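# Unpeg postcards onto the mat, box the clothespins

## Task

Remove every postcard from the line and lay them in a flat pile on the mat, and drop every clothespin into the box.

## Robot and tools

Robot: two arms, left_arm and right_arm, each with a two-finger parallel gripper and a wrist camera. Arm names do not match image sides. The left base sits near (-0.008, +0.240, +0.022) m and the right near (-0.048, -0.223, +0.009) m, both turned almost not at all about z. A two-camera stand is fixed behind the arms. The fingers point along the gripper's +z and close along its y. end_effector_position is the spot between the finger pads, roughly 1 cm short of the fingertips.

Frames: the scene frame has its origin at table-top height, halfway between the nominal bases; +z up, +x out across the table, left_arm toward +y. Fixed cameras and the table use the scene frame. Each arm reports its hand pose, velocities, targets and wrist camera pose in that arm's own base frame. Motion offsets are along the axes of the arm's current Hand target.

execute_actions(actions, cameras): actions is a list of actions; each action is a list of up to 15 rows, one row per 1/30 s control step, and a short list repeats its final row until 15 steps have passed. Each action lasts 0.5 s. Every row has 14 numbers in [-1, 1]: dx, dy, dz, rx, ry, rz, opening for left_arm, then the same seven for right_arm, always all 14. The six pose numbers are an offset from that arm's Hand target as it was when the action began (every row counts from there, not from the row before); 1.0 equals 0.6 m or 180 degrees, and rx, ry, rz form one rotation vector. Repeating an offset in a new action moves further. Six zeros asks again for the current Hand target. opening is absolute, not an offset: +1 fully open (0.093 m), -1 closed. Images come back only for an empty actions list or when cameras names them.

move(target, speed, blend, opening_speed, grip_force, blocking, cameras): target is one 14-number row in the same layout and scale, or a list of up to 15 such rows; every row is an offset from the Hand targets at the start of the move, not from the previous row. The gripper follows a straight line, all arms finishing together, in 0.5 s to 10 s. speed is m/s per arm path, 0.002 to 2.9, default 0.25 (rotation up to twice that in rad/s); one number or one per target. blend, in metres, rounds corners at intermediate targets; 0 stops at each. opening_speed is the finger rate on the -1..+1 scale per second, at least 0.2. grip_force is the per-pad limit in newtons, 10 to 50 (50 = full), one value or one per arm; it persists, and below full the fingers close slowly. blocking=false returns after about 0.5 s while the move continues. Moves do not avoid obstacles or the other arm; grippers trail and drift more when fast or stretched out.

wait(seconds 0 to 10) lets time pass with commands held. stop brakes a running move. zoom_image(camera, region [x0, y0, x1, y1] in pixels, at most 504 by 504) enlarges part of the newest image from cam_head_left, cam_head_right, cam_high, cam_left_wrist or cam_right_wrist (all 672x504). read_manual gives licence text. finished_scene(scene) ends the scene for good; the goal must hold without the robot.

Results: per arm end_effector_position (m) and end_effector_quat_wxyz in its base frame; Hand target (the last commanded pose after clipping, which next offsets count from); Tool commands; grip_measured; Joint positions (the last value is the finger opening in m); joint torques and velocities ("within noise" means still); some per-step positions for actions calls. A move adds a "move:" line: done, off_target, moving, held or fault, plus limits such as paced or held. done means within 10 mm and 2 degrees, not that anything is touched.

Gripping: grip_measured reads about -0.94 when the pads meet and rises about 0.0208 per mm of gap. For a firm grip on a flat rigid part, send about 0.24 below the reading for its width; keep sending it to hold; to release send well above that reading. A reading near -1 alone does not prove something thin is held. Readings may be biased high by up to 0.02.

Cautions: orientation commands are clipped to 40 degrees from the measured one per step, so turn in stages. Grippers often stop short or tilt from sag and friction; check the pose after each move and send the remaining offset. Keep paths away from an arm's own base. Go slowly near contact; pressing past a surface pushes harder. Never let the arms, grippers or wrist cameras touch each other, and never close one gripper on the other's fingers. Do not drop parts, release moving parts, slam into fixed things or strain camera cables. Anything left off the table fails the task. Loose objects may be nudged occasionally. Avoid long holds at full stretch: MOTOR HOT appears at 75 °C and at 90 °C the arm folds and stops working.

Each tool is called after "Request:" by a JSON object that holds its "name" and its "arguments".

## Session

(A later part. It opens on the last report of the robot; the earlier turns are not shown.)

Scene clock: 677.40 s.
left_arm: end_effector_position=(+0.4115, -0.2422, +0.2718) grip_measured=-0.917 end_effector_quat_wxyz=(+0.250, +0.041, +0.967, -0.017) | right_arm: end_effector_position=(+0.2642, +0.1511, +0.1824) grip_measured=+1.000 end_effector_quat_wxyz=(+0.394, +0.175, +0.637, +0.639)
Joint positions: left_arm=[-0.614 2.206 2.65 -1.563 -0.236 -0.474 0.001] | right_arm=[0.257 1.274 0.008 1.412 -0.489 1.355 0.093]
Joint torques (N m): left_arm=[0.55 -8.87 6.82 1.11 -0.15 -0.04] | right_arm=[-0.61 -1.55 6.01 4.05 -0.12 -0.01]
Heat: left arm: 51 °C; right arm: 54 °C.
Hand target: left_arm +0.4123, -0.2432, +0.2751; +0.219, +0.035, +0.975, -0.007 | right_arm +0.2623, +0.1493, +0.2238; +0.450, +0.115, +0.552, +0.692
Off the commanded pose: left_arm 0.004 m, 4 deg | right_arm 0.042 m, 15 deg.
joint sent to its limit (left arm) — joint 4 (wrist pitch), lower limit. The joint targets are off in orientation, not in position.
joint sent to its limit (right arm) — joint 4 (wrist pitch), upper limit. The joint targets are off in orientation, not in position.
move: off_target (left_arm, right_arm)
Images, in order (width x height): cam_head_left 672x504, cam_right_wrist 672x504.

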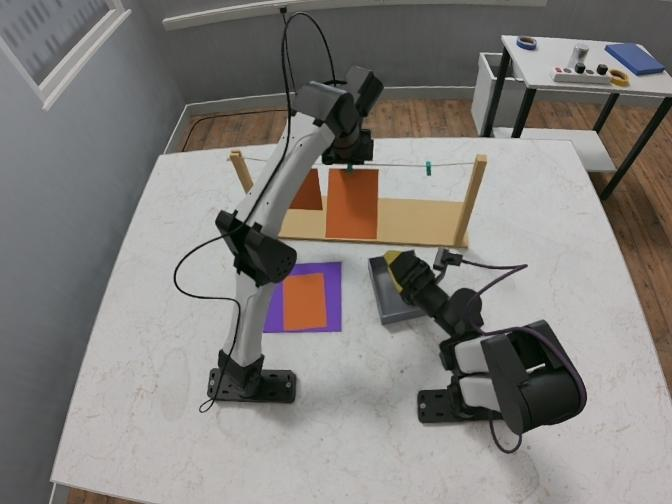

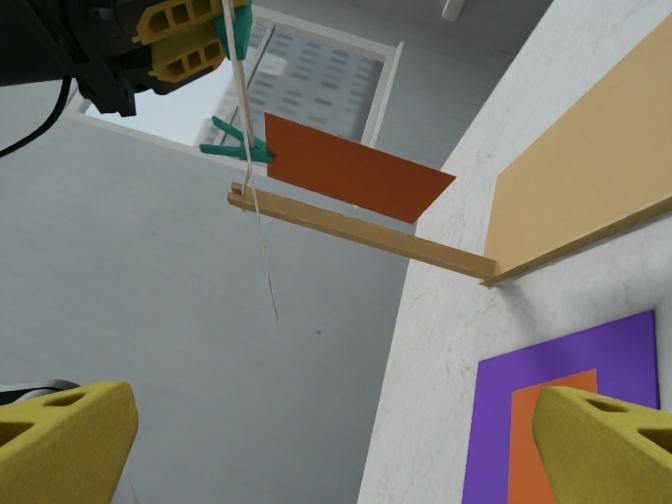

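Request:
{"name": "move", "arguments": {"target": [[0,0,0,0,0,0,-1,-0.004,0.044,0.005,0,0,0,1],[0,0,0,0,0,0,-1,0.007,0.006,0.110,0,0,0,1]], "speed": 0.12, "cameras": ["cam_right_wrist","cam_head_left"]}}

Scene clock: 693.77 s.
left_arm: end_effector_position=(+0.4115, -0.2422, +0.2718) grip_measured=-0.917 end_effector_quat_wxyz=(+0.250, +0.041, +0.967, -0.017) | right_arm: end_effector_position=(+0.3042, +0.1968, +0.2079) grip_measured=+1.000 end_effector_quat_wxyz=(+0.399, +0.160, +0.623, +0.653)
Joint positions: left_arm=[-0.614 2.206 2.65 -1.563 -0.236 -0.474 0.001] | right_arm=[0.412 1.459 0.232 1.412 -0.354 1.337 0.093]
Joint torques (N m): left_arm=[0.55 -8.87 6.8 1.11 -0.15 -0.03] | right_arm=[0.36 -3.06 6.22 4.05 0.11 -0.2]
Heat: left arm: 51 °C; right arm: 67 °C.
Hand target: left_arm +0.4123, -0.2432, +0.2751; +0.219, +0.035, +0.975, -0.007 | right_arm +0.3015, +0.1961, +0.2496; +0.450, +0.115, +0.552, +0.692
Off the commanded pose: left_arm 0.004 m, 4 deg | right_arm 0.042 m, 12 deg.
joint sent to its limit (left arm) — joint 4 (wrist pitch), lower limit. The joint targets are off in orientation, not in position.
joint sent to its limit (right arm) — joint 4 (wrist pitch), upper limit. The joint targets still meet the commanded pose.
move: off_target (left_arm, right_arm)
Images, in order (width x height): cam_head_left 672x504, cam_right_wrist 672x504.

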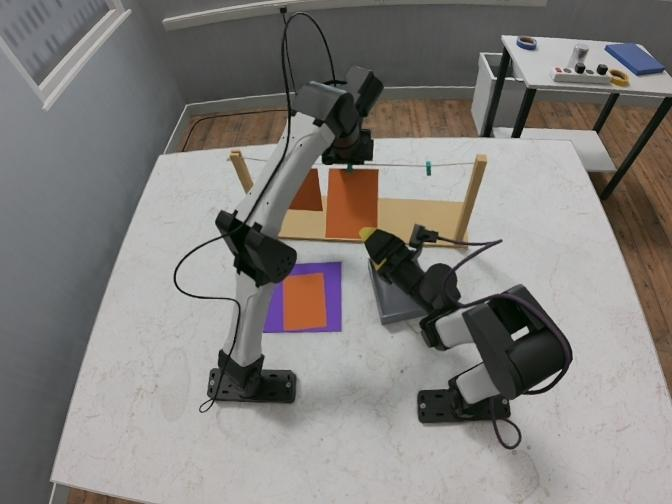

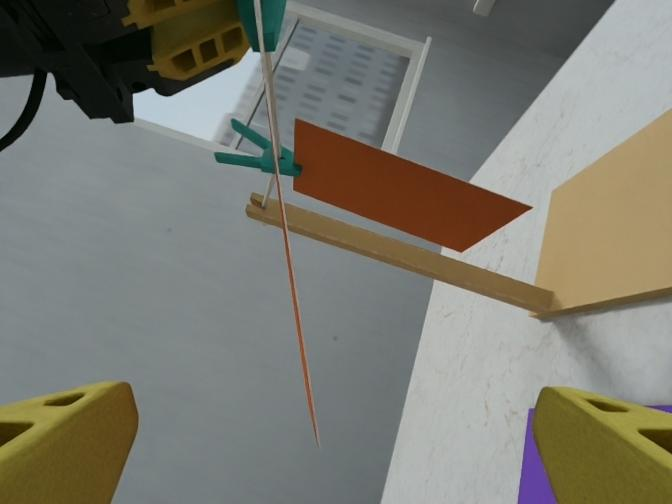

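Request:
{"name": "move", "arguments": {"target": [[0,0,0,0,0,0,-1,-0.010,0.009,0.049,0,0,0,1],[0,0,0,0,0,0,-1,-0.010,0.009,0.049,0,0,0,-1]], "speed": 0.1, "cameras": ["cam_right_wrist","cam_head_left"]}}

Scene clock: 705.30 s.
left_arm: end_effector_position=(+0.4115, -0.2423, +0.2718) grip_measured=-0.917 end_effector_quat_wxyz=(+0.250, +0.041, +0.967, -0.018) | right_arm: end_effector_position=(+0.3250, +0.2112, +0.2320) grip_measured=-0.988 end_effector_quat_wxyz=(+0.414, +0.148, +0.603, +0.666)
Joint positions: left_arm=[-0.614 2.206 2.65 -1.563 -0.235 -0.474 0.001] | right_arm=[0.435 1.517 0.351 1.412 -0.331 1.336 0]
Joint torques (N m): left_arm=[0.54 -8.88 6.82 1.12 -0.16 -0.04] | right_arm=[0.4 -3.71 6.43 3.67 0.11 -0.17]
Heat: left arm: 51 °C; right arm: 72 °C.
Hand target: left_arm +0.4123, -0.2433, +0.2751; +0.218, +0.035, +0.975, -0.008 | right_arm +0.3216, +0.2110, +0.2670; +0.450, +0.115, +0.552, +0.692
Off the commanded pose: left_arm 0.004 m, 4 deg | right_arm 0.035 m, 9 deg.
joint sent to its limit (left arm) — joint 4 (wrist pitch), lower limit. The joint targets are off in orientation, not in position.
move: off_target (left_arm, right_arm); target 2's new opening was sent with right_arm's hand 0.035 m and 9 deg from that target
Images, in order (width x height): cam_head_left 672x504, cam_right_wrist 672x504.

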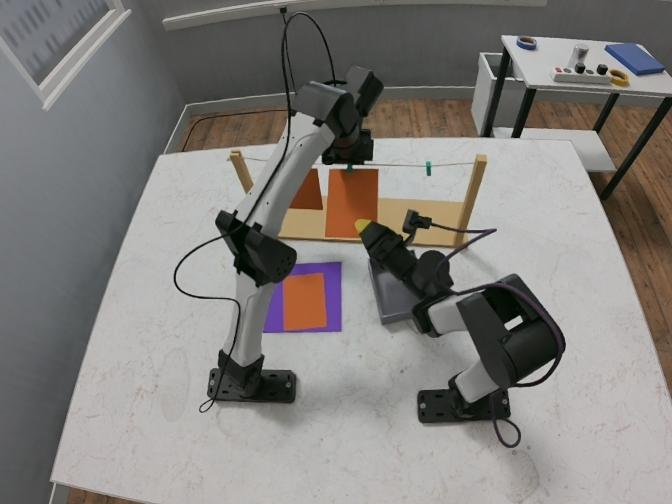

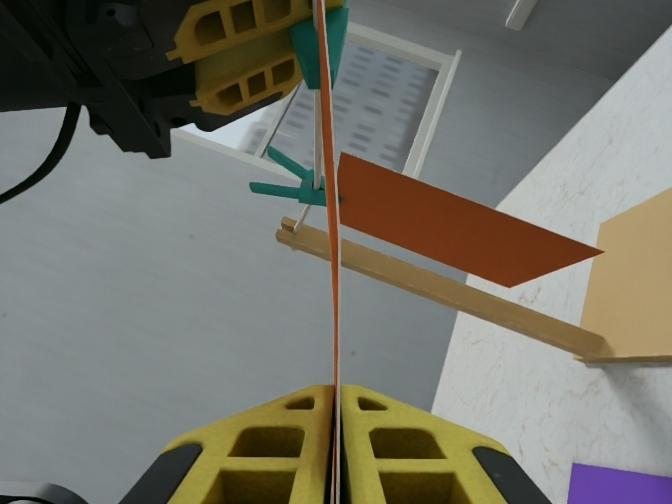

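Request:
{"name": "move", "arguments": {"target": [0,0,0,0,0,0,-1,0.06,0,-0.07,0,0,0,-1], "speed": 0.08, "cameras": ["cam_right_wrist","cam_head_left"]}}

Scene clock: 711.03 s.
left_arm: end_effector_position=(+0.4050, -0.2408, +0.2678) grip_measured=-0.917 end_effector_quat_wxyz=(+0.234, +0.045, +0.971, -0.015) | right_arm: end_effector_position=(+0.2828, +0.2156, +0.1982) grip_measured=-0.988 end_effector_quat_wxyz=(+0.401, +0.152, +0.632, +0.645)
Joint positions: left_arm=[-0.615 2.207 2.65 -1.593 -0.221 -0.474 0.001] | right_arm=[0.541 1.443 0.184 1.418 -0.235 1.288 0]
Joint torques (N m): left_arm=[0.66 -8.98 6.72 1.39 -0.3 -0.04] | right_arm=[0.34 -5.34 3.88 4.02 0.07 -0.24]
Heat: left arm: 51 °C; right arm: 72 °C.
Hand target: left_arm +0.4124, -0.2432, +0.2751; +0.218, +0.035, +0.975, -0.008 | right_arm +0.2735, +0.2103, +0.2395; +0.450, +0.115, +0.552, +0.692
Off the commanded pose: left_arm 0.011 m, 2 deg | right_arm 0.043 m, 13 deg.
joint read past its limit (left arm) — joint 4 (wrist pitch), lower limit.
joint sent to its limit (left arm) — joint 4 (wrist pitch), lower limit. The joint targets are off in orientation, not in position.
joint sent to its limit (right arm) — joint 4 (wrist pitch), upper limit. The joint targets are off in orientation, not in position.
move: off_target (left_arm, right_arm)
Images, in order (width x height): cam_head_left 672x504, cam_right_wrist 672x504.

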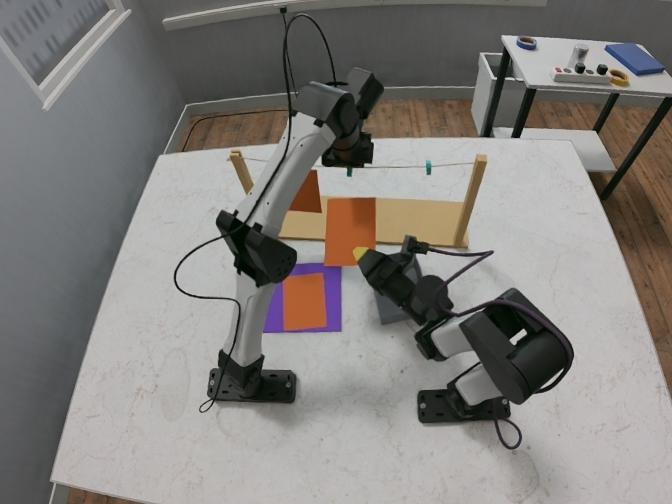

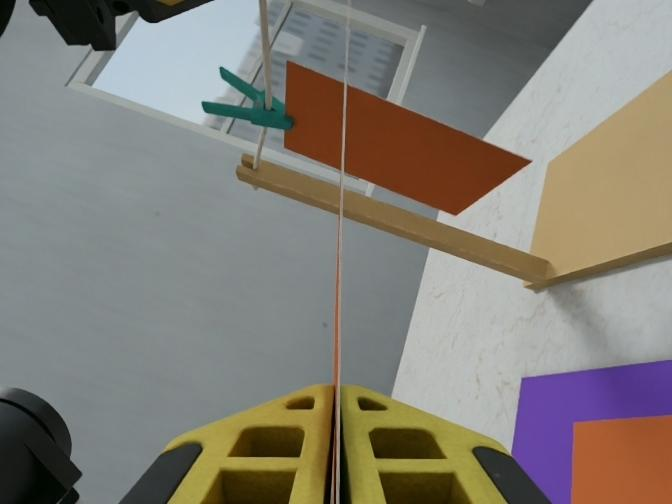

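Request:
{"name": "move", "arguments": {"target": [[0,0,0,0,0,0,0,0,0,0,0,0,0,-1],[0,0,-0.15,0,0,0,0,0.318,-0.139,0.002,0.213,0.036,0.109,-1],[0.296,0.30,-0.112,-0.067,0.132,-0.265,0,0.318,-0.139,0.002,0.213,0.036,0.109,-1]], "speed": 0.25, "blend": [0,0.01,0], "cameras": ["all"]}}

Scene clock: 745.33 s.
left_arm: end_effector_position=(+0.2375, -0.0500, +0.2584) grip_measured=-0.002 end_effector_quat_wxyz=(+0.112, -0.369, +0.921, -0.059) | right_arm: end_effector_position=(+0.2046, +0.3471, +0.0954) grip_measured=-0.988 end_effector_quat_wxyz=(+0.231, +0.304, +0.753, +0.536)
Joint positions: left_arm=[-0.229 1.348 1.614 -1.585 -0.032 -0.988 0.045] | right_arm=[1.201 1.617 0.445 0.818 0.398 1.689 0]
Joint torques (N m): left_arm=[0.8 -4.82 3.86 0.99 -0.06 -0.06] | right_arm=[0.25 -4.86 6.57 2.2 0.26 -0.04]
Heat: left arm: 51 °C; right arm: 70 °C.
Hand target: left_arm +0.2363, -0.0501, +0.2602; +0.000, -0.381, +0.925, +0.012 | right_arm +0.2073, +0.3531, +0.1033; +0.234, +0.308, +0.744, +0.544
Off the commanded pose: left_arm 0.002 m, 15 deg | right_arm 0.010 m, 2 deg.
joint read past its limit (left arm) — joint 4 (wrist pitch), lower limit.
joint sent to its limit (left arm) — joint 4 (wrist pitch), lower limit. The joint targets are off in orientation, not in position.
move: off_target (left_arm)

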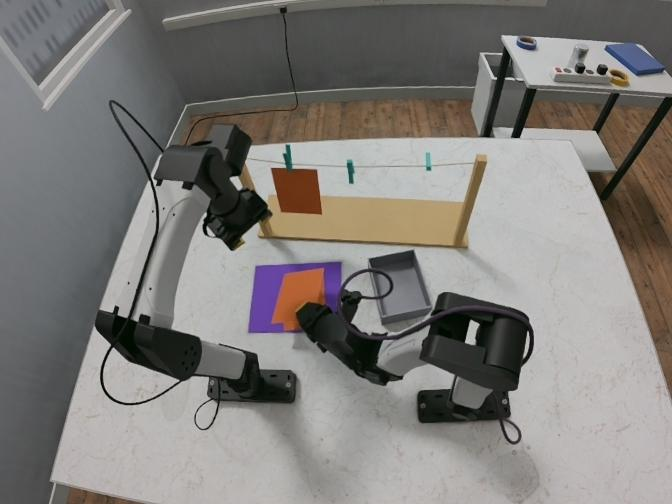

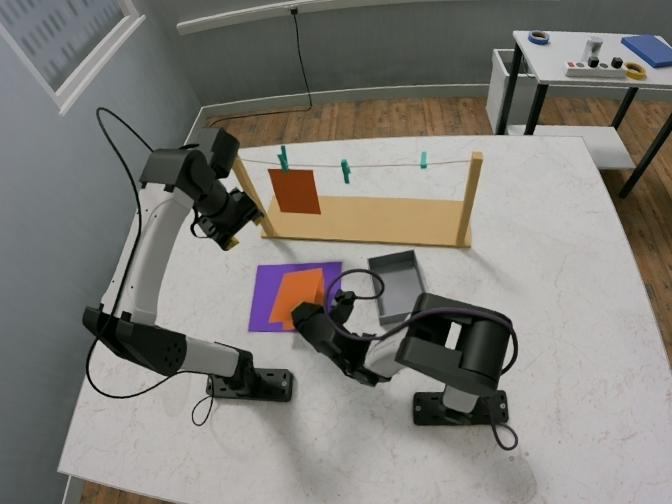

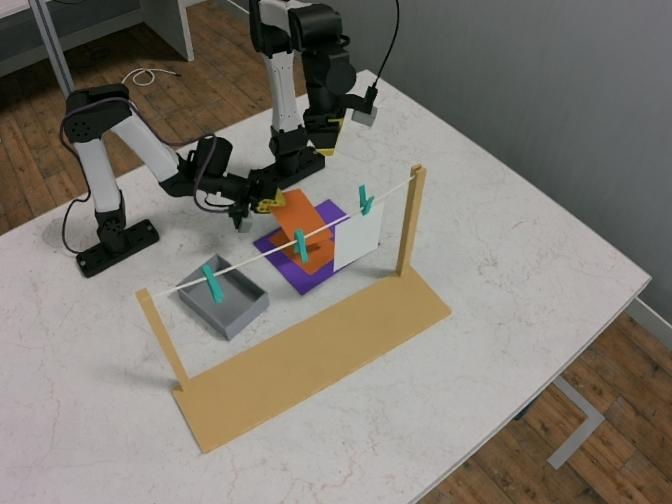

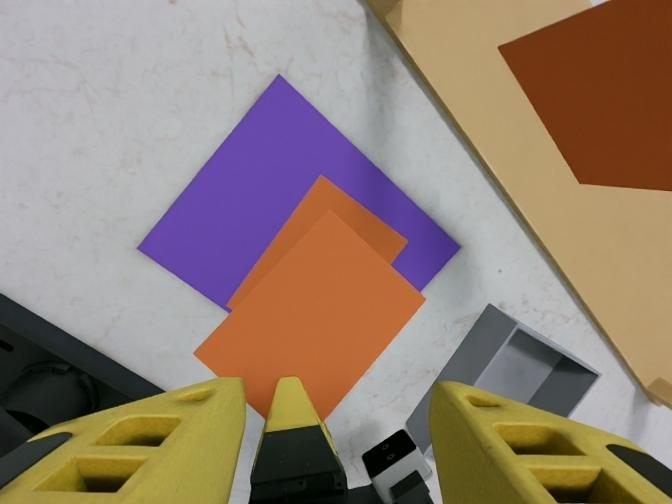

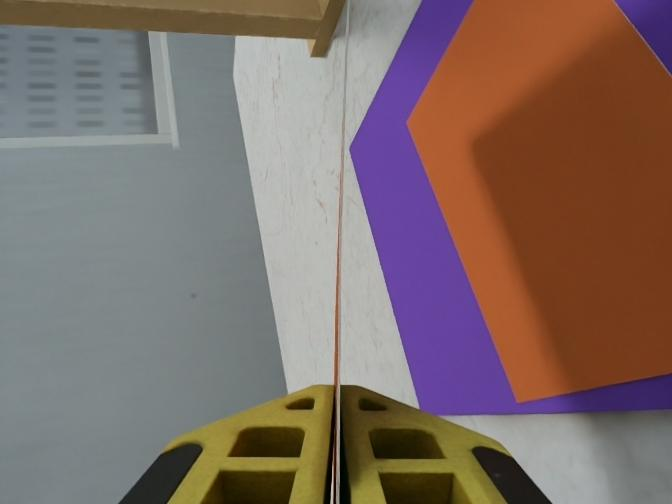

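Request:
{"name": "move", "arguments": {"target": [[0,0,0,0,0,0,0,-0.017,-0.076,0.041,0,0,0,-1],[0,0,0,0,0,0,0,-0.017,-0.076,0.041,0,0,0,-0.25],[0,-0.045,0.09,0,0,0,-1,-0.017,-0.076,0.041,0,0,0,-0.25]], "speed": 0.12, "cameras": ["cam_left_wrist","cam_right_wrist","cam_head_left"]}}

Scene clock: 757.93 s.
left_arm: end_effector_position=(+0.2542, -0.0647, +0.2088) grip_measured=-0.982 end_effector_quat_wxyz=(+0.025, -0.379, +0.925, -0.001) | right_arm: end_effector_position=(+0.2194, +0.3525, +0.0507) grip_measured=-0.252 end_effector_quat_wxyz=(+0.231, +0.310, +0.749, +0.538)
Joint positions: left_arm=[-0.268 1.537 1.593 -1.585 -0.028 -1.045 0] | right_arm=[1.16 1.891 0.445 1.104 0.366 1.685 0.033]
Joint torques (N m): left_arm=[-0.24 -4.68 4.04 0.58 -0.07 -0.06] | right_arm=[-0.7 -5.39 3.22 2.53 0.03 -0.18]
Heat: left arm: 50 °C; right arm: 65 °C.
Hand target: left_arm +0.2548, -0.0682, +0.2056; +0.000, -0.381, +0.925, +0.012 | right_arm +0.2220, +0.3523, +0.0524; +0.234, +0.308, +0.744, +0.544
Off the commanded pose: left_arm 0.005 m, 3 deg | right_arm 0.003 m, 1 deg.
joint read past its limit (left arm) — joint 4 (wrist pitch), lower limit.
joint sent to its limit (left arm) — joint 4 (wrist pitch), lower limit. The joint targets are off in orientation, not in position.
move: off_target (left_arm); target 3's new opening was sent with left_arm's hand 0.005 m and 3 deg from that target
Images, in order (width x height): cam_head_left 672x504, cam_left_wrist 672x504, cam_right_wrist 672x504.

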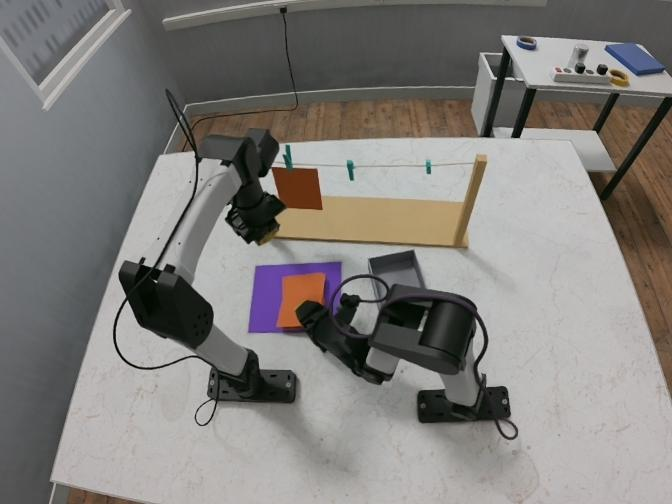

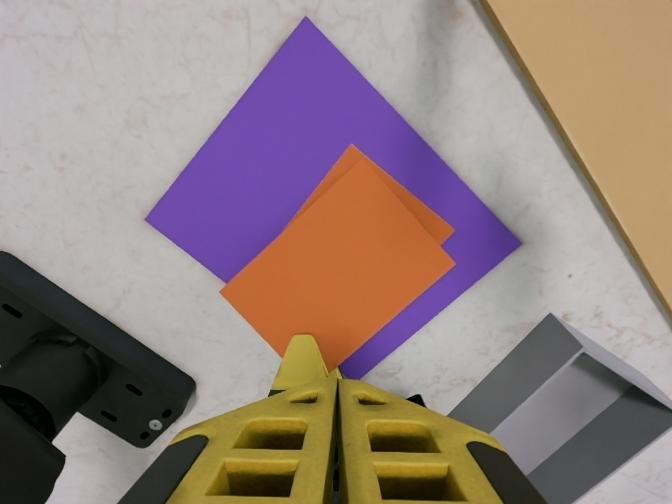

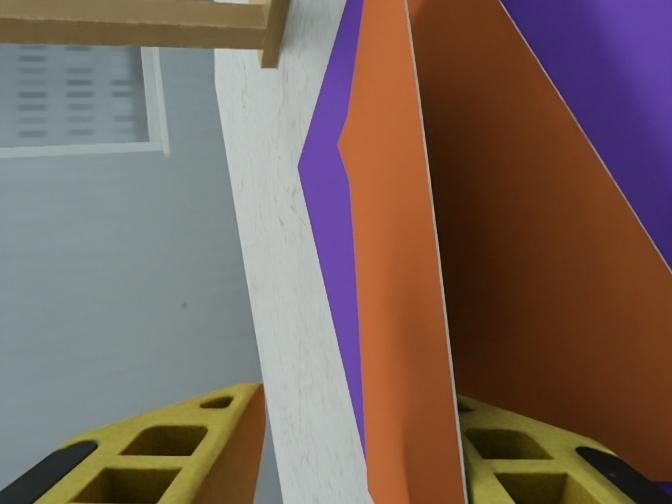

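Request:
{"name": "move", "arguments": {"target": [[0,0,0.15,0,0,0,-1,-0.018,0.005,0.017,0,0,0,-0.25],[0.008,-0.017,0.353,0,0,0,-1,-0.018,0.005,0.017,0,0,0,-0.25],[0.008,-0.017,0.353,0,0,0,-1,-0.018,0.005,-0.163,0,0,0,-0.25]], "speed": [0.15,0.08,0.25], "cameras": ["cam_left_wrist","cam_right_wrist","cam_head_left"]}}

Scene clock: 770.47 s.
left_arm: end_effector_position=(+0.2575, -0.0714, -0.0024) grip_measured=-0.982 end_effector_quat_wxyz=(+0.002, -0.379, +0.925, +0.015) | right_arm: end_effector_position=(+0.1627, +0.2787, +0.0766) grip_measured=-0.252 end_effector_quat_wxyz=(+0.233, +0.304, +0.754, +0.534)
Joint positions: left_arm=[-0.287 1.715 0.911 -0.783 -0.026 -1.065 0] | right_arm=[1.286 1.399 0.13 0.899 0.479 1.72 0.033]
Joint torques (N m): left_arm=[-0.27 -5.38 3.63 0.53 -0.08 -0.07] | right_arm=[0.34 -4.68 4.56 2.12 0.28 -0.03]
Heat: left arm: 50 °C; right arm: 63 °C.
Hand target: left_arm +0.2568, -0.0744, -0.0063; +0.000, -0.380, +0.925, +0.011 | right_arm +0.1632, +0.2802, +0.0846; +0.234, +0.308, +0.744, +0.544
Off the commanded pose: left_arm 0.005 m, 1 deg | right_arm 0.008 m, 2 deg.
move: done
Images, in order (width x height): cam_head_left 672x504, cam_left_wrist 672x504, cam_right_wrist 672x504.

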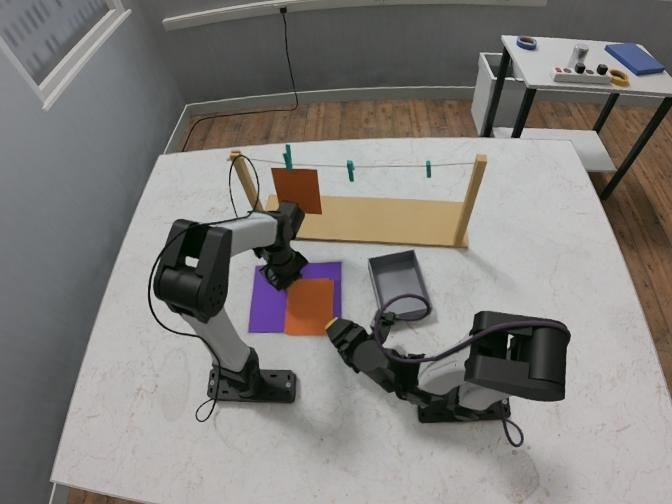

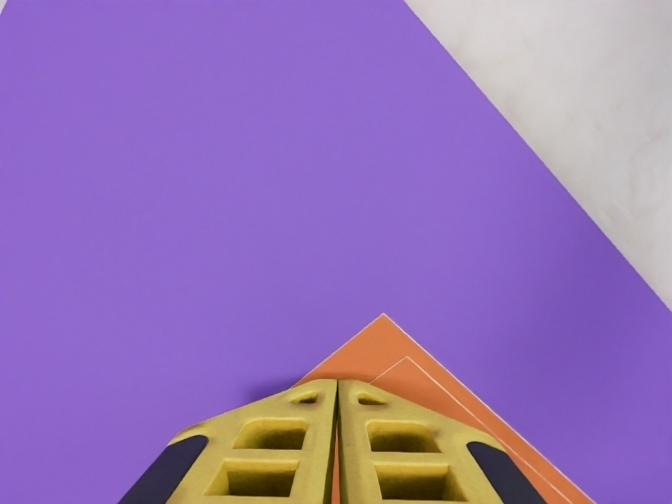

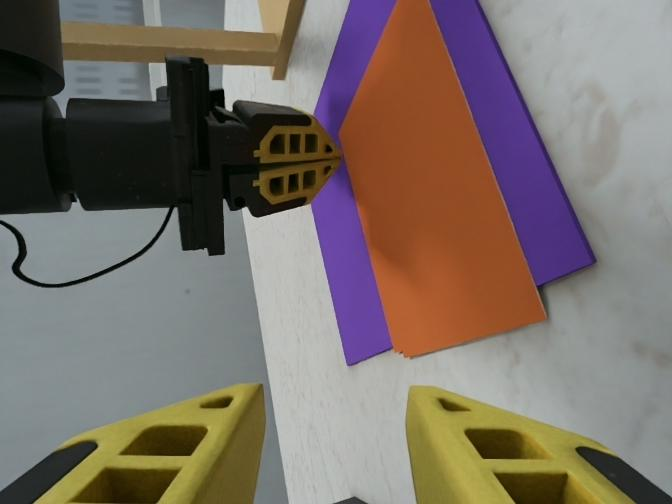

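Request:
{"name": "move", "arguments": {"target": [[-0.036,-0.0115,0.004,0,0,0,-1,0,0,0,0,0,0,-0.25],[-0.036,-0.0115,-0.08,0,0,0,-1,0,0,0,0,0,0,-0.25]], "speed": [0.04,0.1], "cameras": ["cam_left_wrist","cam_right_wrist","cam_head_left"]}}

Scene clock: 780.77 s.
left_arm: end_effector_position=(+0.2706, -0.0633, +0.0292) grip_measured=-0.982 end_effector_quat_wxyz=(-0.012, -0.382, +0.924, +0.024) | right_arm: end_effector_position=(+0.1627, +0.2786, +0.0766) grip_measured=-0.252 end_effector_quat_wxyz=(+0.233, +0.304, +0.754, +0.534)
Joint positions: left_arm=[-0.244 1.72 1.058 -0.957 -0.023 -1.028 0] | right_arm=[1.286 1.399 0.13 0.899 0.48 1.721 0.033]
Joint torques (N m): left_arm=[0.51 -8.31 6.65 0.11 -0.11 0.07] | right_arm=[0.34 -4.68 4.56 2.14 0.29 -0.04]
Heat: left arm: 49 °C; right arm: 62 °C.
Hand target: left_arm +0.2775, -0.0651, +0.0418; +0.000, -0.381, +0.925, +0.011 | right_arm +0.1633, +0.2802, +0.0846; +0.234, +0.308, +0.744, +0.544
Off the commanded pose: left_arm 0.014 m, 2 deg | right_arm 0.008 m, 2 deg.
move: off_target (left_arm)
Images, in order (width x height): cam_head_left 672x504, cam_left_wrist 672x504, cam_right_wrist 672x504.

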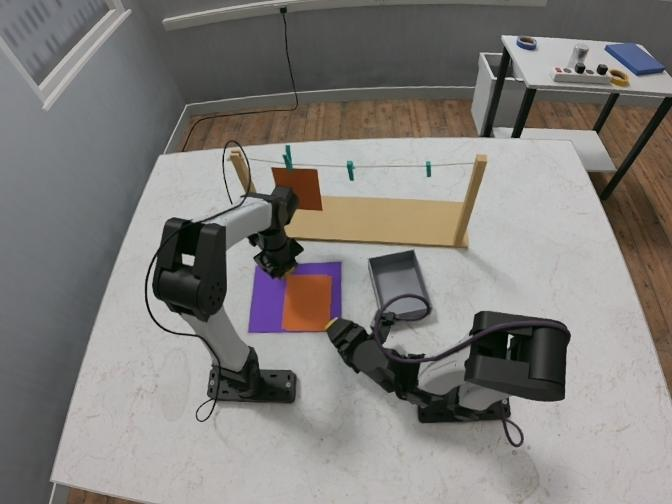

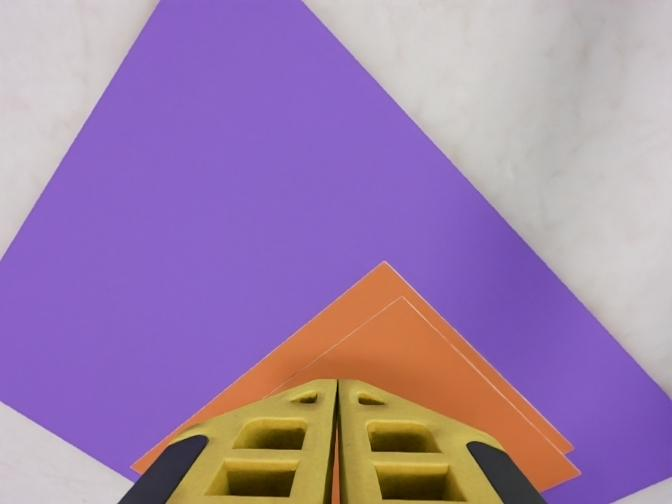

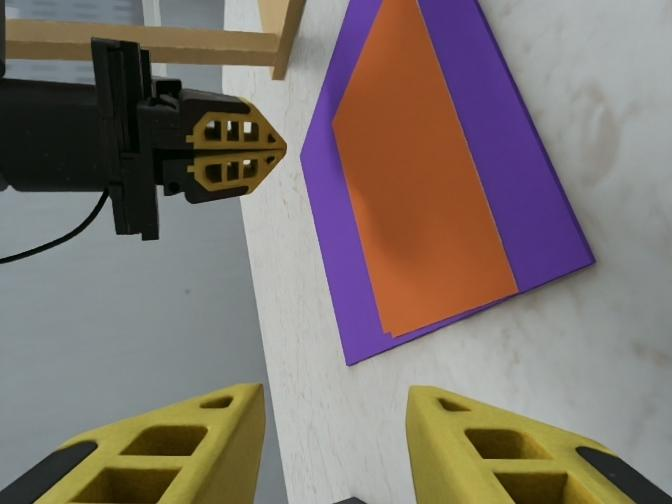

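Request:
{"name": "move", "arguments": {"target": [[0.031,0.0145,0.083,0,0,0,-1,0,0,0,0,0,0,-0.25],[0.005,0.003,0.083,0,0,0,-1,0,0,0,0,0,0,-0.25],[0.005,0.003,-0.1,0,0,0,-1,0,0,0,0,0,0,-0.25],[0.027,-0.06,-0.435,0.222,-0.479,0.203,-1,0,0,0,0,0,0,-0.25]], "speed": [0.07,0.04,0.2,0.3], "blend": [0,0,0.03,0], "cameras": ["cam_left_wrist","cam_right_wrist","cam_head_left"]}}

Scene clock: 801.30 s.
left_arm: end_effector_position=(+0.2925, -0.1071, +0.3027) grip_measured=-0.982 end_effector_quat_wxyz=(+0.717, +0.023, +0.696, -0.023) | right_arm: end_effector_position=(+0.1627, +0.2786, +0.0766) grip_measured=-0.252 end_effector_quat_wxyz=(+0.233, +0.304, +0.754, +0.534)
Joint positions: left_arm=[-0.658 0.774 0.523 0.286 -0.592 0.021 0] | right_arm=[1.286 1.399 0.13 0.899 0.48 1.721 0.033]
Joint torques (N m): left_arm=[0.84 -0.83 5.26 2.27 0.02 0.07] | right_arm=[0.36 -4.7 4.56 2.15 0.29 -0.04]
Heat: left arm: 50 °C; right arm: 60 °C.
Hand target: left_arm +0.2935, -0.1076, +0.3017; +0.721, +0.025, +0.693, -0.024 | right_arm +0.1633, +0.2802, +0.0846; +0.234, +0.308, +0.744, +0.544
Off the commanded pose: left_arm 0.001 m, 1 deg | right_arm 0.008 m, 2 deg.
move: done
Images, in order (width x height): cam_head_left 672x504, cam_left_wrist 672x504, cam_right_wrist 672x504.

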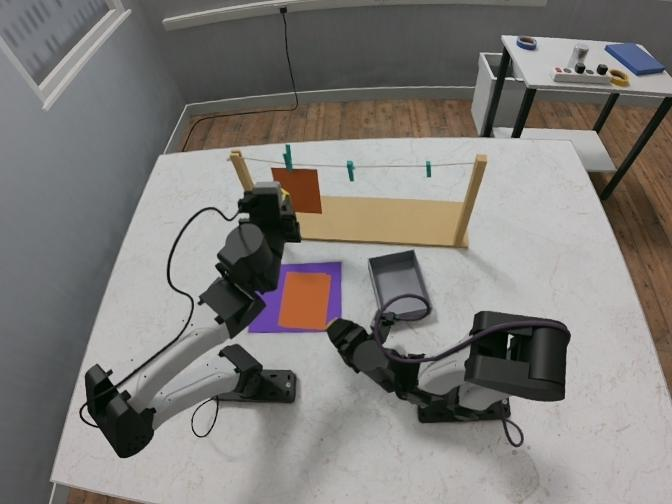

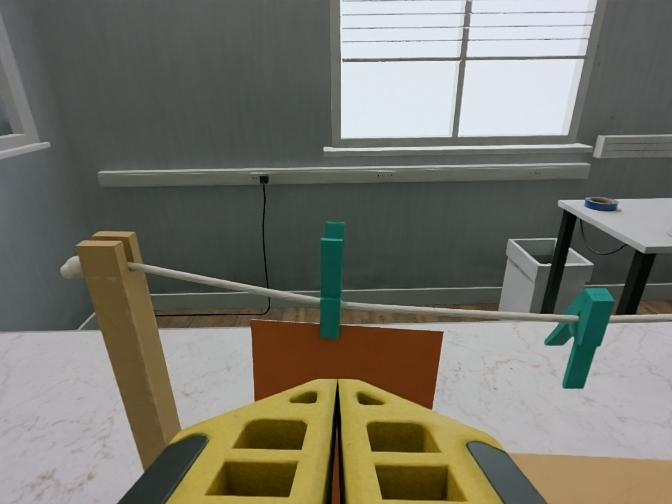

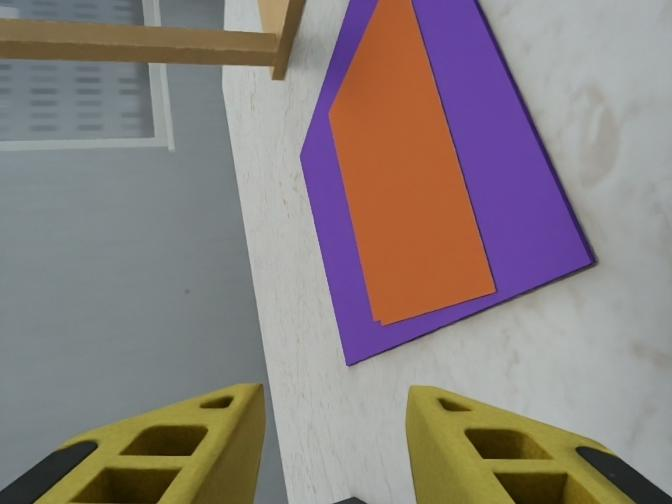

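Request:
{"name": "move", "arguments": {"target": [[0.02,0.007,0,0,0,0,0,0,0,0,0,0,0,-0.25],[0.033,0.007,0.165,0,0,0,0,0,0,0,0,0,0,-0.25]], "speed": 0.15, "cameras": ["cam_left_wrist"]}}

Scene clock: 814.20 s.
left_arm: end_effector_position=(+0.3877, -0.1083, +0.2658) grip_measured=-0.002 end_effector_quat_wxyz=(+0.703, +0.032, +0.711, -0.013) | right_arm: end_effector_position=(+0.1627, +0.2786, +0.0766) grip_measured=-0.252 end_effector_quat_wxyz=(+0.233, +0.304, +0.754, +0.534)
Joint positions: left_arm=[-0.418 1.231 0.611 0.607 -0.353 0.021 0.045] | right_arm=[1.286 1.399 0.13 0.899 0.48 1.721 0.033]
Joint torques (N m): left_arm=[0.76 -3.3 8.84 2.36 0.02 -0.03] | right_arm=[0.35 -4.7 4.53 2.13 0.29 -0.04]
Heat: left arm: 51 °C; right arm: 60 °C.
Hand target: left_arm +0.3932, -0.1103, +0.2859; +0.721, +0.025, +0.693, -0.024 | right_arm +0.1633, +0.2802, +0.0846; +0.234, +0.308, +0.744, +0.544
Off the commanded pose: left_arm 0.021 m, 3 deg | right_arm 0.008 m, 2 deg.
move: off_target (left_arm)
Images, in order (width x height): cam_left_wrist 672x504.

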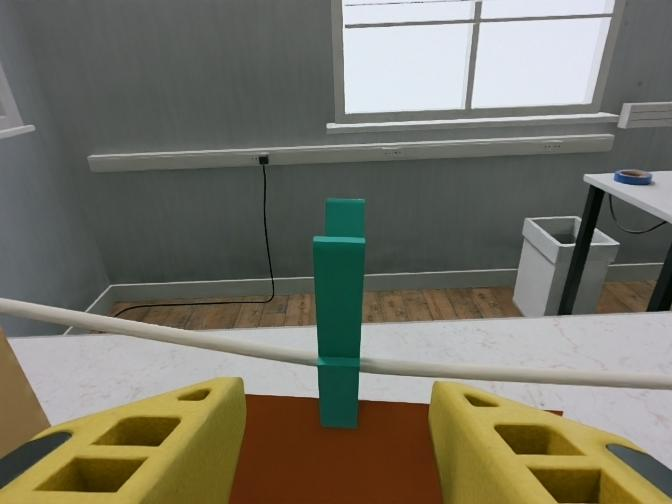

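Request:
{"name": "move", "arguments": {"target": [[-0.037,0,0,0,0,0,0,0,0,0,0,0,0,-0.25],[-0.037,0,0.038,0,0,0,0,0,0,0,0,0,0,-0.25]], "speed": 0.12, "cameras": ["cam_left_wrist"]}}

Scene clock: 821.13 s.
left_arm: end_effector_position=(+0.4105, -0.1102, +0.2895) grip_measured=-0.002 end_effector_quat_wxyz=(+0.704, +0.031, +0.709, -0.014) | right_arm: end_effector_position=(+0.1627, +0.2786, +0.0766) grip_measured=-0.252 end_effector_quat_wxyz=(+0.233, +0.304, +0.754, +0.534)
Joint positions: left_arm=[-0.39 1.293 0.746 0.539 -0.326 0.021 0.045] | right_arm=[1.286 1.399 0.13 0.899 0.48 1.721 0.033]
Joint torques (N m): left_arm=[0.7 -4.04 9.02 2.26 0.01 -0.05] | right_arm=[0.36 -4.7 4.56 2.13 0.28 -0.04]
Heat: left arm: 53 °C; right arm: 60 °C.
Hand target: left_arm +0.4151, -0.1119, +0.3090; +0.721, +0.025, +0.693, -0.024 | right_arm +0.1633, +0.2802, +0.0846; +0.234, +0.308, +0.744, +0.544
Off the commanded pose: left_arm 0.020 m, 3 deg | right_arm 0.008 m, 2 deg.
move: off_target (left_arm)
Images, in order (width x height): cam_left_wrist 672x504.

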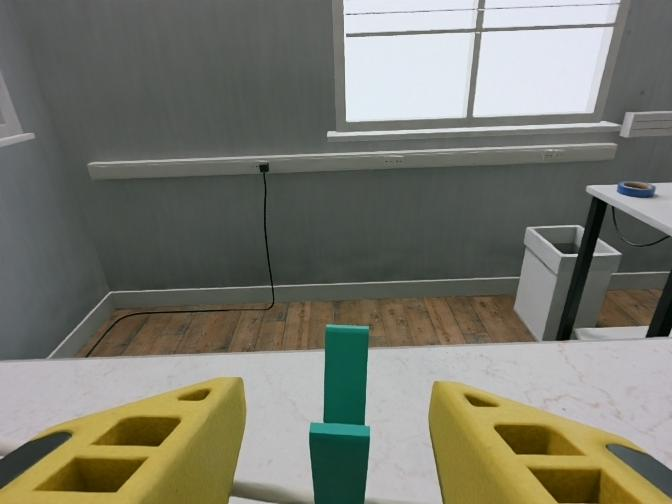

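Request:
{"name": "move", "arguments": {"target": [[0,0,0,0,0,0,-1,0,0,0,0,0,0,-0.25],[0.02,0,0.01,0,0.186,0,-1,0,0,0,0,0,0,-0.25],[0.044,0,0.0225,0,0.372,0,-1,0,0,0,0,0,0,-0.25]], "speed": 0.2, "blend": [0,0.005,0], "cameras": ["cam_left_wrist","cam_head_left","cam_high"]}}

Scene clock: 837.60 s.
left_arm: end_effector_position=(+0.4287, -0.1122, +0.2802) grip_measured=-0.918 end_effector_quat_wxyz=(+0.218, +0.039, +0.975, +0.001) | right_arm: end_effector_position=(+0.1627, +0.2786, +0.0766) grip_measured=-0.252 end_effector_quat_wxyz=(+0.233, +0.304, +0.754, +0.534)
Joint positions: left_arm=[-0.298 2.049 2.455 -1.55 -0.11 -0.193 0.001] | right_arm=[1.286 1.399 0.13 0.899 0.48 1.721 0.033]
Joint torques (N m): left_arm=[0.62 -7.87 6.9 1.06 -0.04 -0.07] | right_arm=[0.34 -4.7 4.53 2.14 0.29 -0.04]
Heat: left arm: 56 °C; right arm: 59 °C.
Hand target: left_arm +0.4295, -0.1129, +0.2832; +0.219, +0.034, +0.975, -0.006 | right_arm +0.1633, +0.2802, +0.0846; +0.234, +0.308, +0.744, +0.544
Off the commanded pose: left_arm 0.003 m, 1 deg | right_arm 0.008 m, 2 deg.
move: done
Images, in order (width x height): cam_head_left 672x504, cam_high 672x504, cam_left_wrist 672x504.

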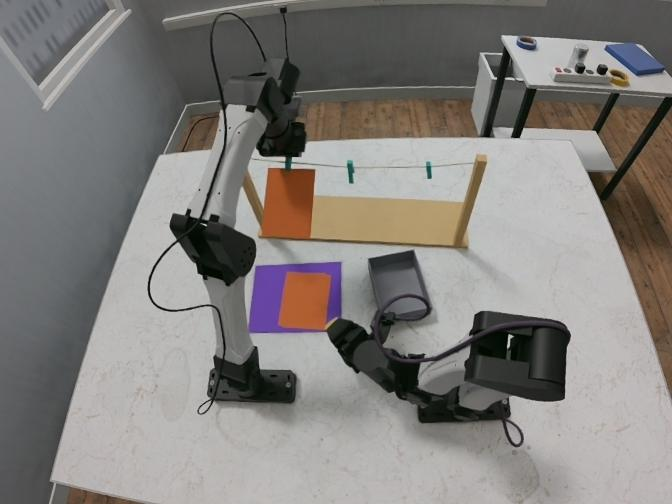

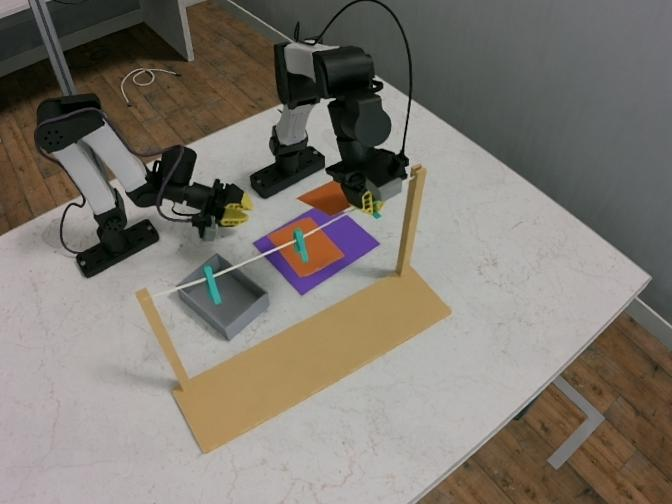

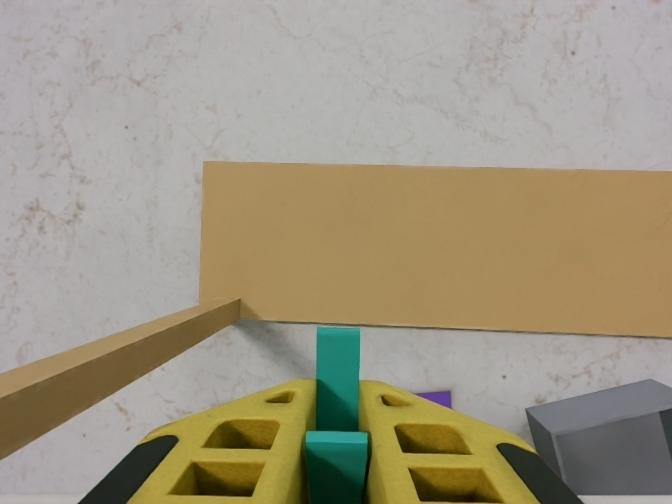

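Request:
{"name": "move", "arguments": {"target": [0,0,0,0,0,0,-1,-0.126,0.275,0.043,-0.213,-0.036,-0.109,1], "speed": 0.2, "cameras": ["cam_right_wrist","cam_head_left"]}}

Scene clock: 851.40 s.
left_arm: end_effector_position=(+0.4286, -0.1122, +0.2801) grip_measured=-0.918 end_effector_quat_wxyz=(+0.218, +0.039, +0.975, +0.001) | right_arm: end_effector_position=(+0.2675, +0.2812, +0.1935) grip_measured=+1.000 end_effector_quat_wxyz=(+0.410, +0.136, +0.643, +0.633)
Joint positions: left_arm=[-0.298 2.049 2.455 -1.551 -0.11 -0.193 0.001] | right_arm=[0.828 1.57 0.292 1.415 0.041 1.199 0.093]
Joint torques (N m): left_arm=[0.62 -7.86 6.97 1.06 -0.04 -0.07] | right_arm=[-0.68 -3.74 5.97 4.08 -0.12 -0.2]
Heat: left arm: 55 °C; right arm: 60 °C.
Hand target: left_arm +0.4295, -0.1129, +0.2832; +0.219, +0.034, +0.975, -0.006 | right_arm +0.2674, +0.2793, +0.2355; +0.450, +0.115, +0.552, +0.692
Off the commanded pose: left_arm 0.003 m, 1 deg | right_arm 0.042 m, 13 deg.
joint sent to its limit (right arm) — joint 4 (wrist pitch), upper limit. The joint targets are off in orientation, not in position.
move: off_target (right_arm)
Images, in order (width x height): cam_head_left 672x504, cam_right_wrist 672x504.

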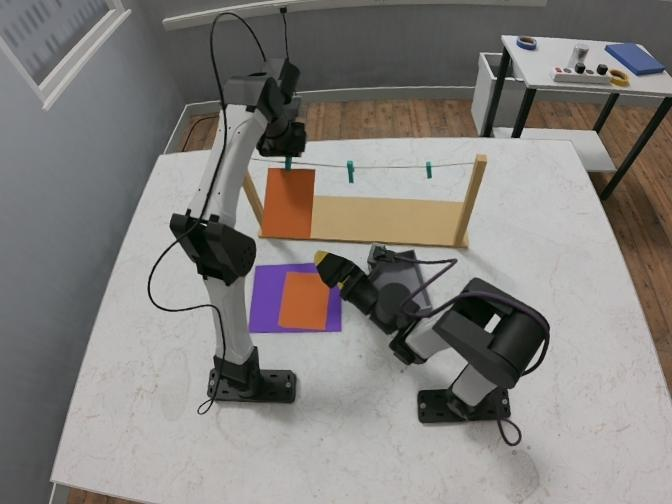

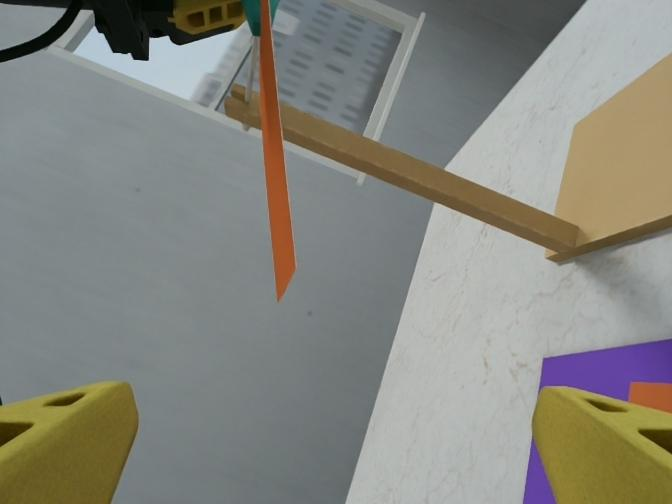

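Request:
{"name": "move", "arguments": {"target": [[0,0,0,0,0,0,-1,-0.011,0.0475,0.013,0,0,0,1],[0,0,0,0,0,0,-1,-0.005,0.015,0.162,0,0,0,1]], "speed": 0.12, "cameras": ["cam_right_wrist"]}}

Scene clock: 864.43 s.
left_arm: end_effector_position=(+0.4286, -0.1122, +0.2801) grip_measured=-0.918 end_effector_quat_wxyz=(+0.218, +0.039, +0.975, +0.001) | right_arm: end_effector_position=(+0.3256, +0.3412, +0.2679) grip_measured=+1.000 end_effector_quat_wxyz=(+0.443, +0.120, +0.569, +0.682)
Joint positions: left_arm=[-0.298 2.049 2.455 -1.551 -0.11 -0.193 0.001] | right_arm=[0.82 1.757 0.704 1.382 0.031 1.193 0.093]
Joint torques (N m): left_arm=[0.62 -7.86 6.95 1.06 -0.05 -0.07] | right_arm=[-0.69 -5.91 6.98 2.46 -0.2 -0.11]
Heat: left arm: 55 °C; right arm: 68 °C.
Hand target: left_arm +0.4295, -0.1129, +0.2832; +0.219, +0.034, +0.975, -0.006 | right_arm +0.3285, +0.3414, +0.2797; +0.450, +0.115, +0.552, +0.692
Off the commanded pose: left_arm 0.003 m, 1 deg | right_arm 0.012 m, 3 deg.
move: off_target (right_arm)
Images, in order (width x height): cam_right_wrist 672x504.

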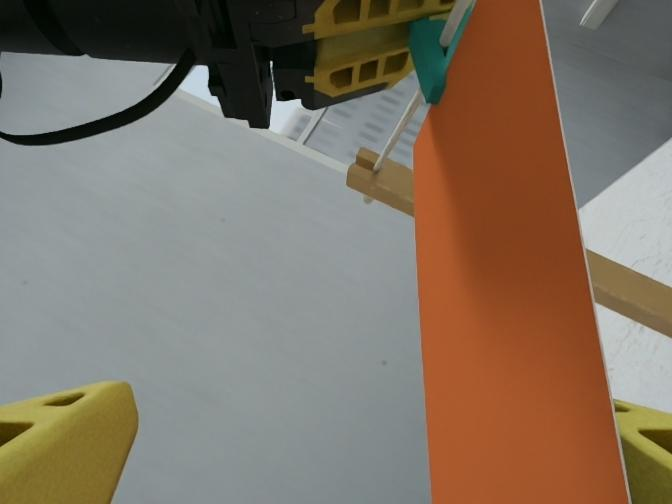

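Request:
{"name": "move", "arguments": {"target": [0,0,0,0,0,0,-1,0.011,-0.029,-0.012,0,0,0,1], "speed": 0.1, "cameras": ["cam_right_wrist"]}}

Scene clock: 872.63 s.
left_arm: end_effector_position=(+0.4286, -0.1122, +0.2801) grip_measured=-0.918 end_effector_quat_wxyz=(+0.218, +0.039, +0.975, +0.001) | right_arm: end_effector_position=(+0.3314, +0.3475, +0.2403) grip_measured=+1.000 end_effector_quat_wxyz=(+0.434, +0.124, +0.591, +0.669)
Joint positions: left_arm=[-0.298 2.049 2.455 -1.551 -0.11 -0.193 0.001] | right_arm=[0.82 1.824 0.704 1.394 0.03 1.193 0.093]
Joint torques (N m): left_arm=[0.62 -7.86 6.97 1.06 -0.04 -0.07] | right_arm=[-0.7 -6.32 4.62 3.37 -0.16 -0.11]
Heat: left arm: 54 °C; right arm: 66 °C.
Hand target: left_arm +0.4295, -0.1129, +0.2832; +0.219, +0.034, +0.975, -0.006 | right_arm +0.3286, +0.3413, +0.2597; +0.450, +0.115, +0.552, +0.692
Off the commanded pose: left_arm 0.003 m, 1 deg | right_arm 0.021 m, 6 deg.
move: off_target (right_arm)
Images, in order (width x height): cam_right_wrist 672x504.

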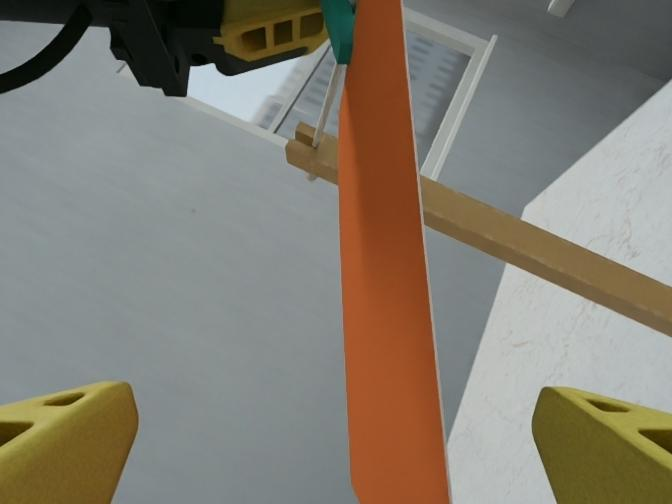

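Request:
{"name": "move", "arguments": {"target": [[0,0,0,0,0,0,-1,0.006,-0.017,-0.007,0,0,0,1],[0,0,0,0,0,0,-1,0.006,-0.017,-0.007,0,0,0,-1]], "speed": 0.1, "grip_force": [50,40], "cameras": ["cam_right_wrist","cam_head_left"]}}

Scene clock: 884.27 s.
left_arm: end_effector_position=(+0.4284, -0.1122, +0.2801) grip_measured=-0.918 end_effector_quat_wxyz=(+0.218, +0.039, +0.975, +0.001) | right_arm: end_effector_position=(+0.3328, +0.3492, +0.2216) grip_measured=-0.988 end_effector_quat_wxyz=(+0.429, +0.126, +0.604, +0.660)
Joint positions: left_arm=[-0.298 2.049 2.455 -1.552 -0.109 -0.193 0.001] | right_arm=[0.82 1.864 0.693 1.41 0.03 1.193 0]
Joint torques (N m): left_arm=[0.64 -7.84 6.97 1.07 -0.05 -0.07] | right_arm=[-0.75 -6.45 4.25 3.83 -0.16 -0.11]
Heat: left arm: 54 °C; right arm: 69 °C.
Hand target: left_arm +0.4295, -0.1129, +0.2832; +0.219, +0.034, +0.975, -0.006 | right_arm +0.3289, +0.3411, +0.2482; +0.450, +0.115, +0.552, +0.692
Off the commanded pose: left_arm 0.003 m, 1 deg | right_arm 0.028 m, 8 deg.
grip_force (N): 50, 40
move: off_target (right_arm); target 2's new opening was sent with right_arm's hand 0.028 m and 8 deg from that target
Images, in order (width x height): cam_head_left 672x504, cam_right_wrist 672x504.

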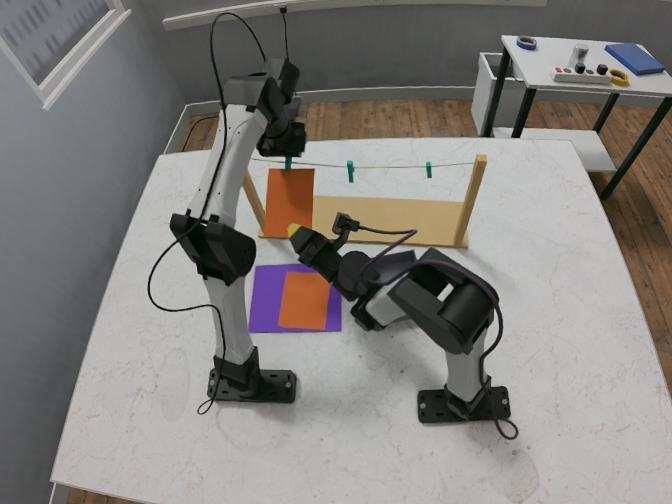

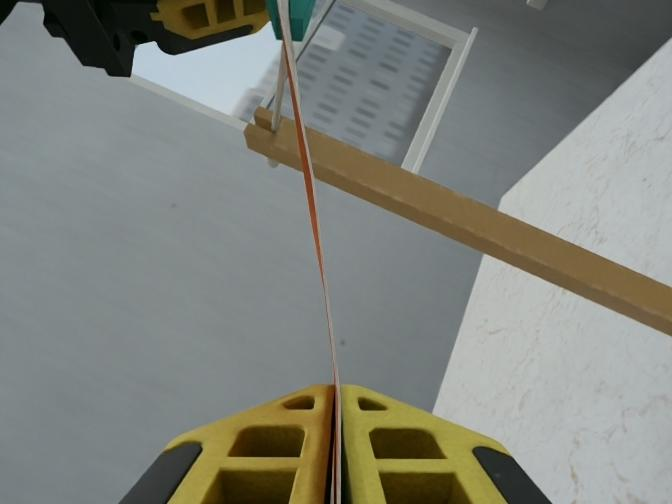

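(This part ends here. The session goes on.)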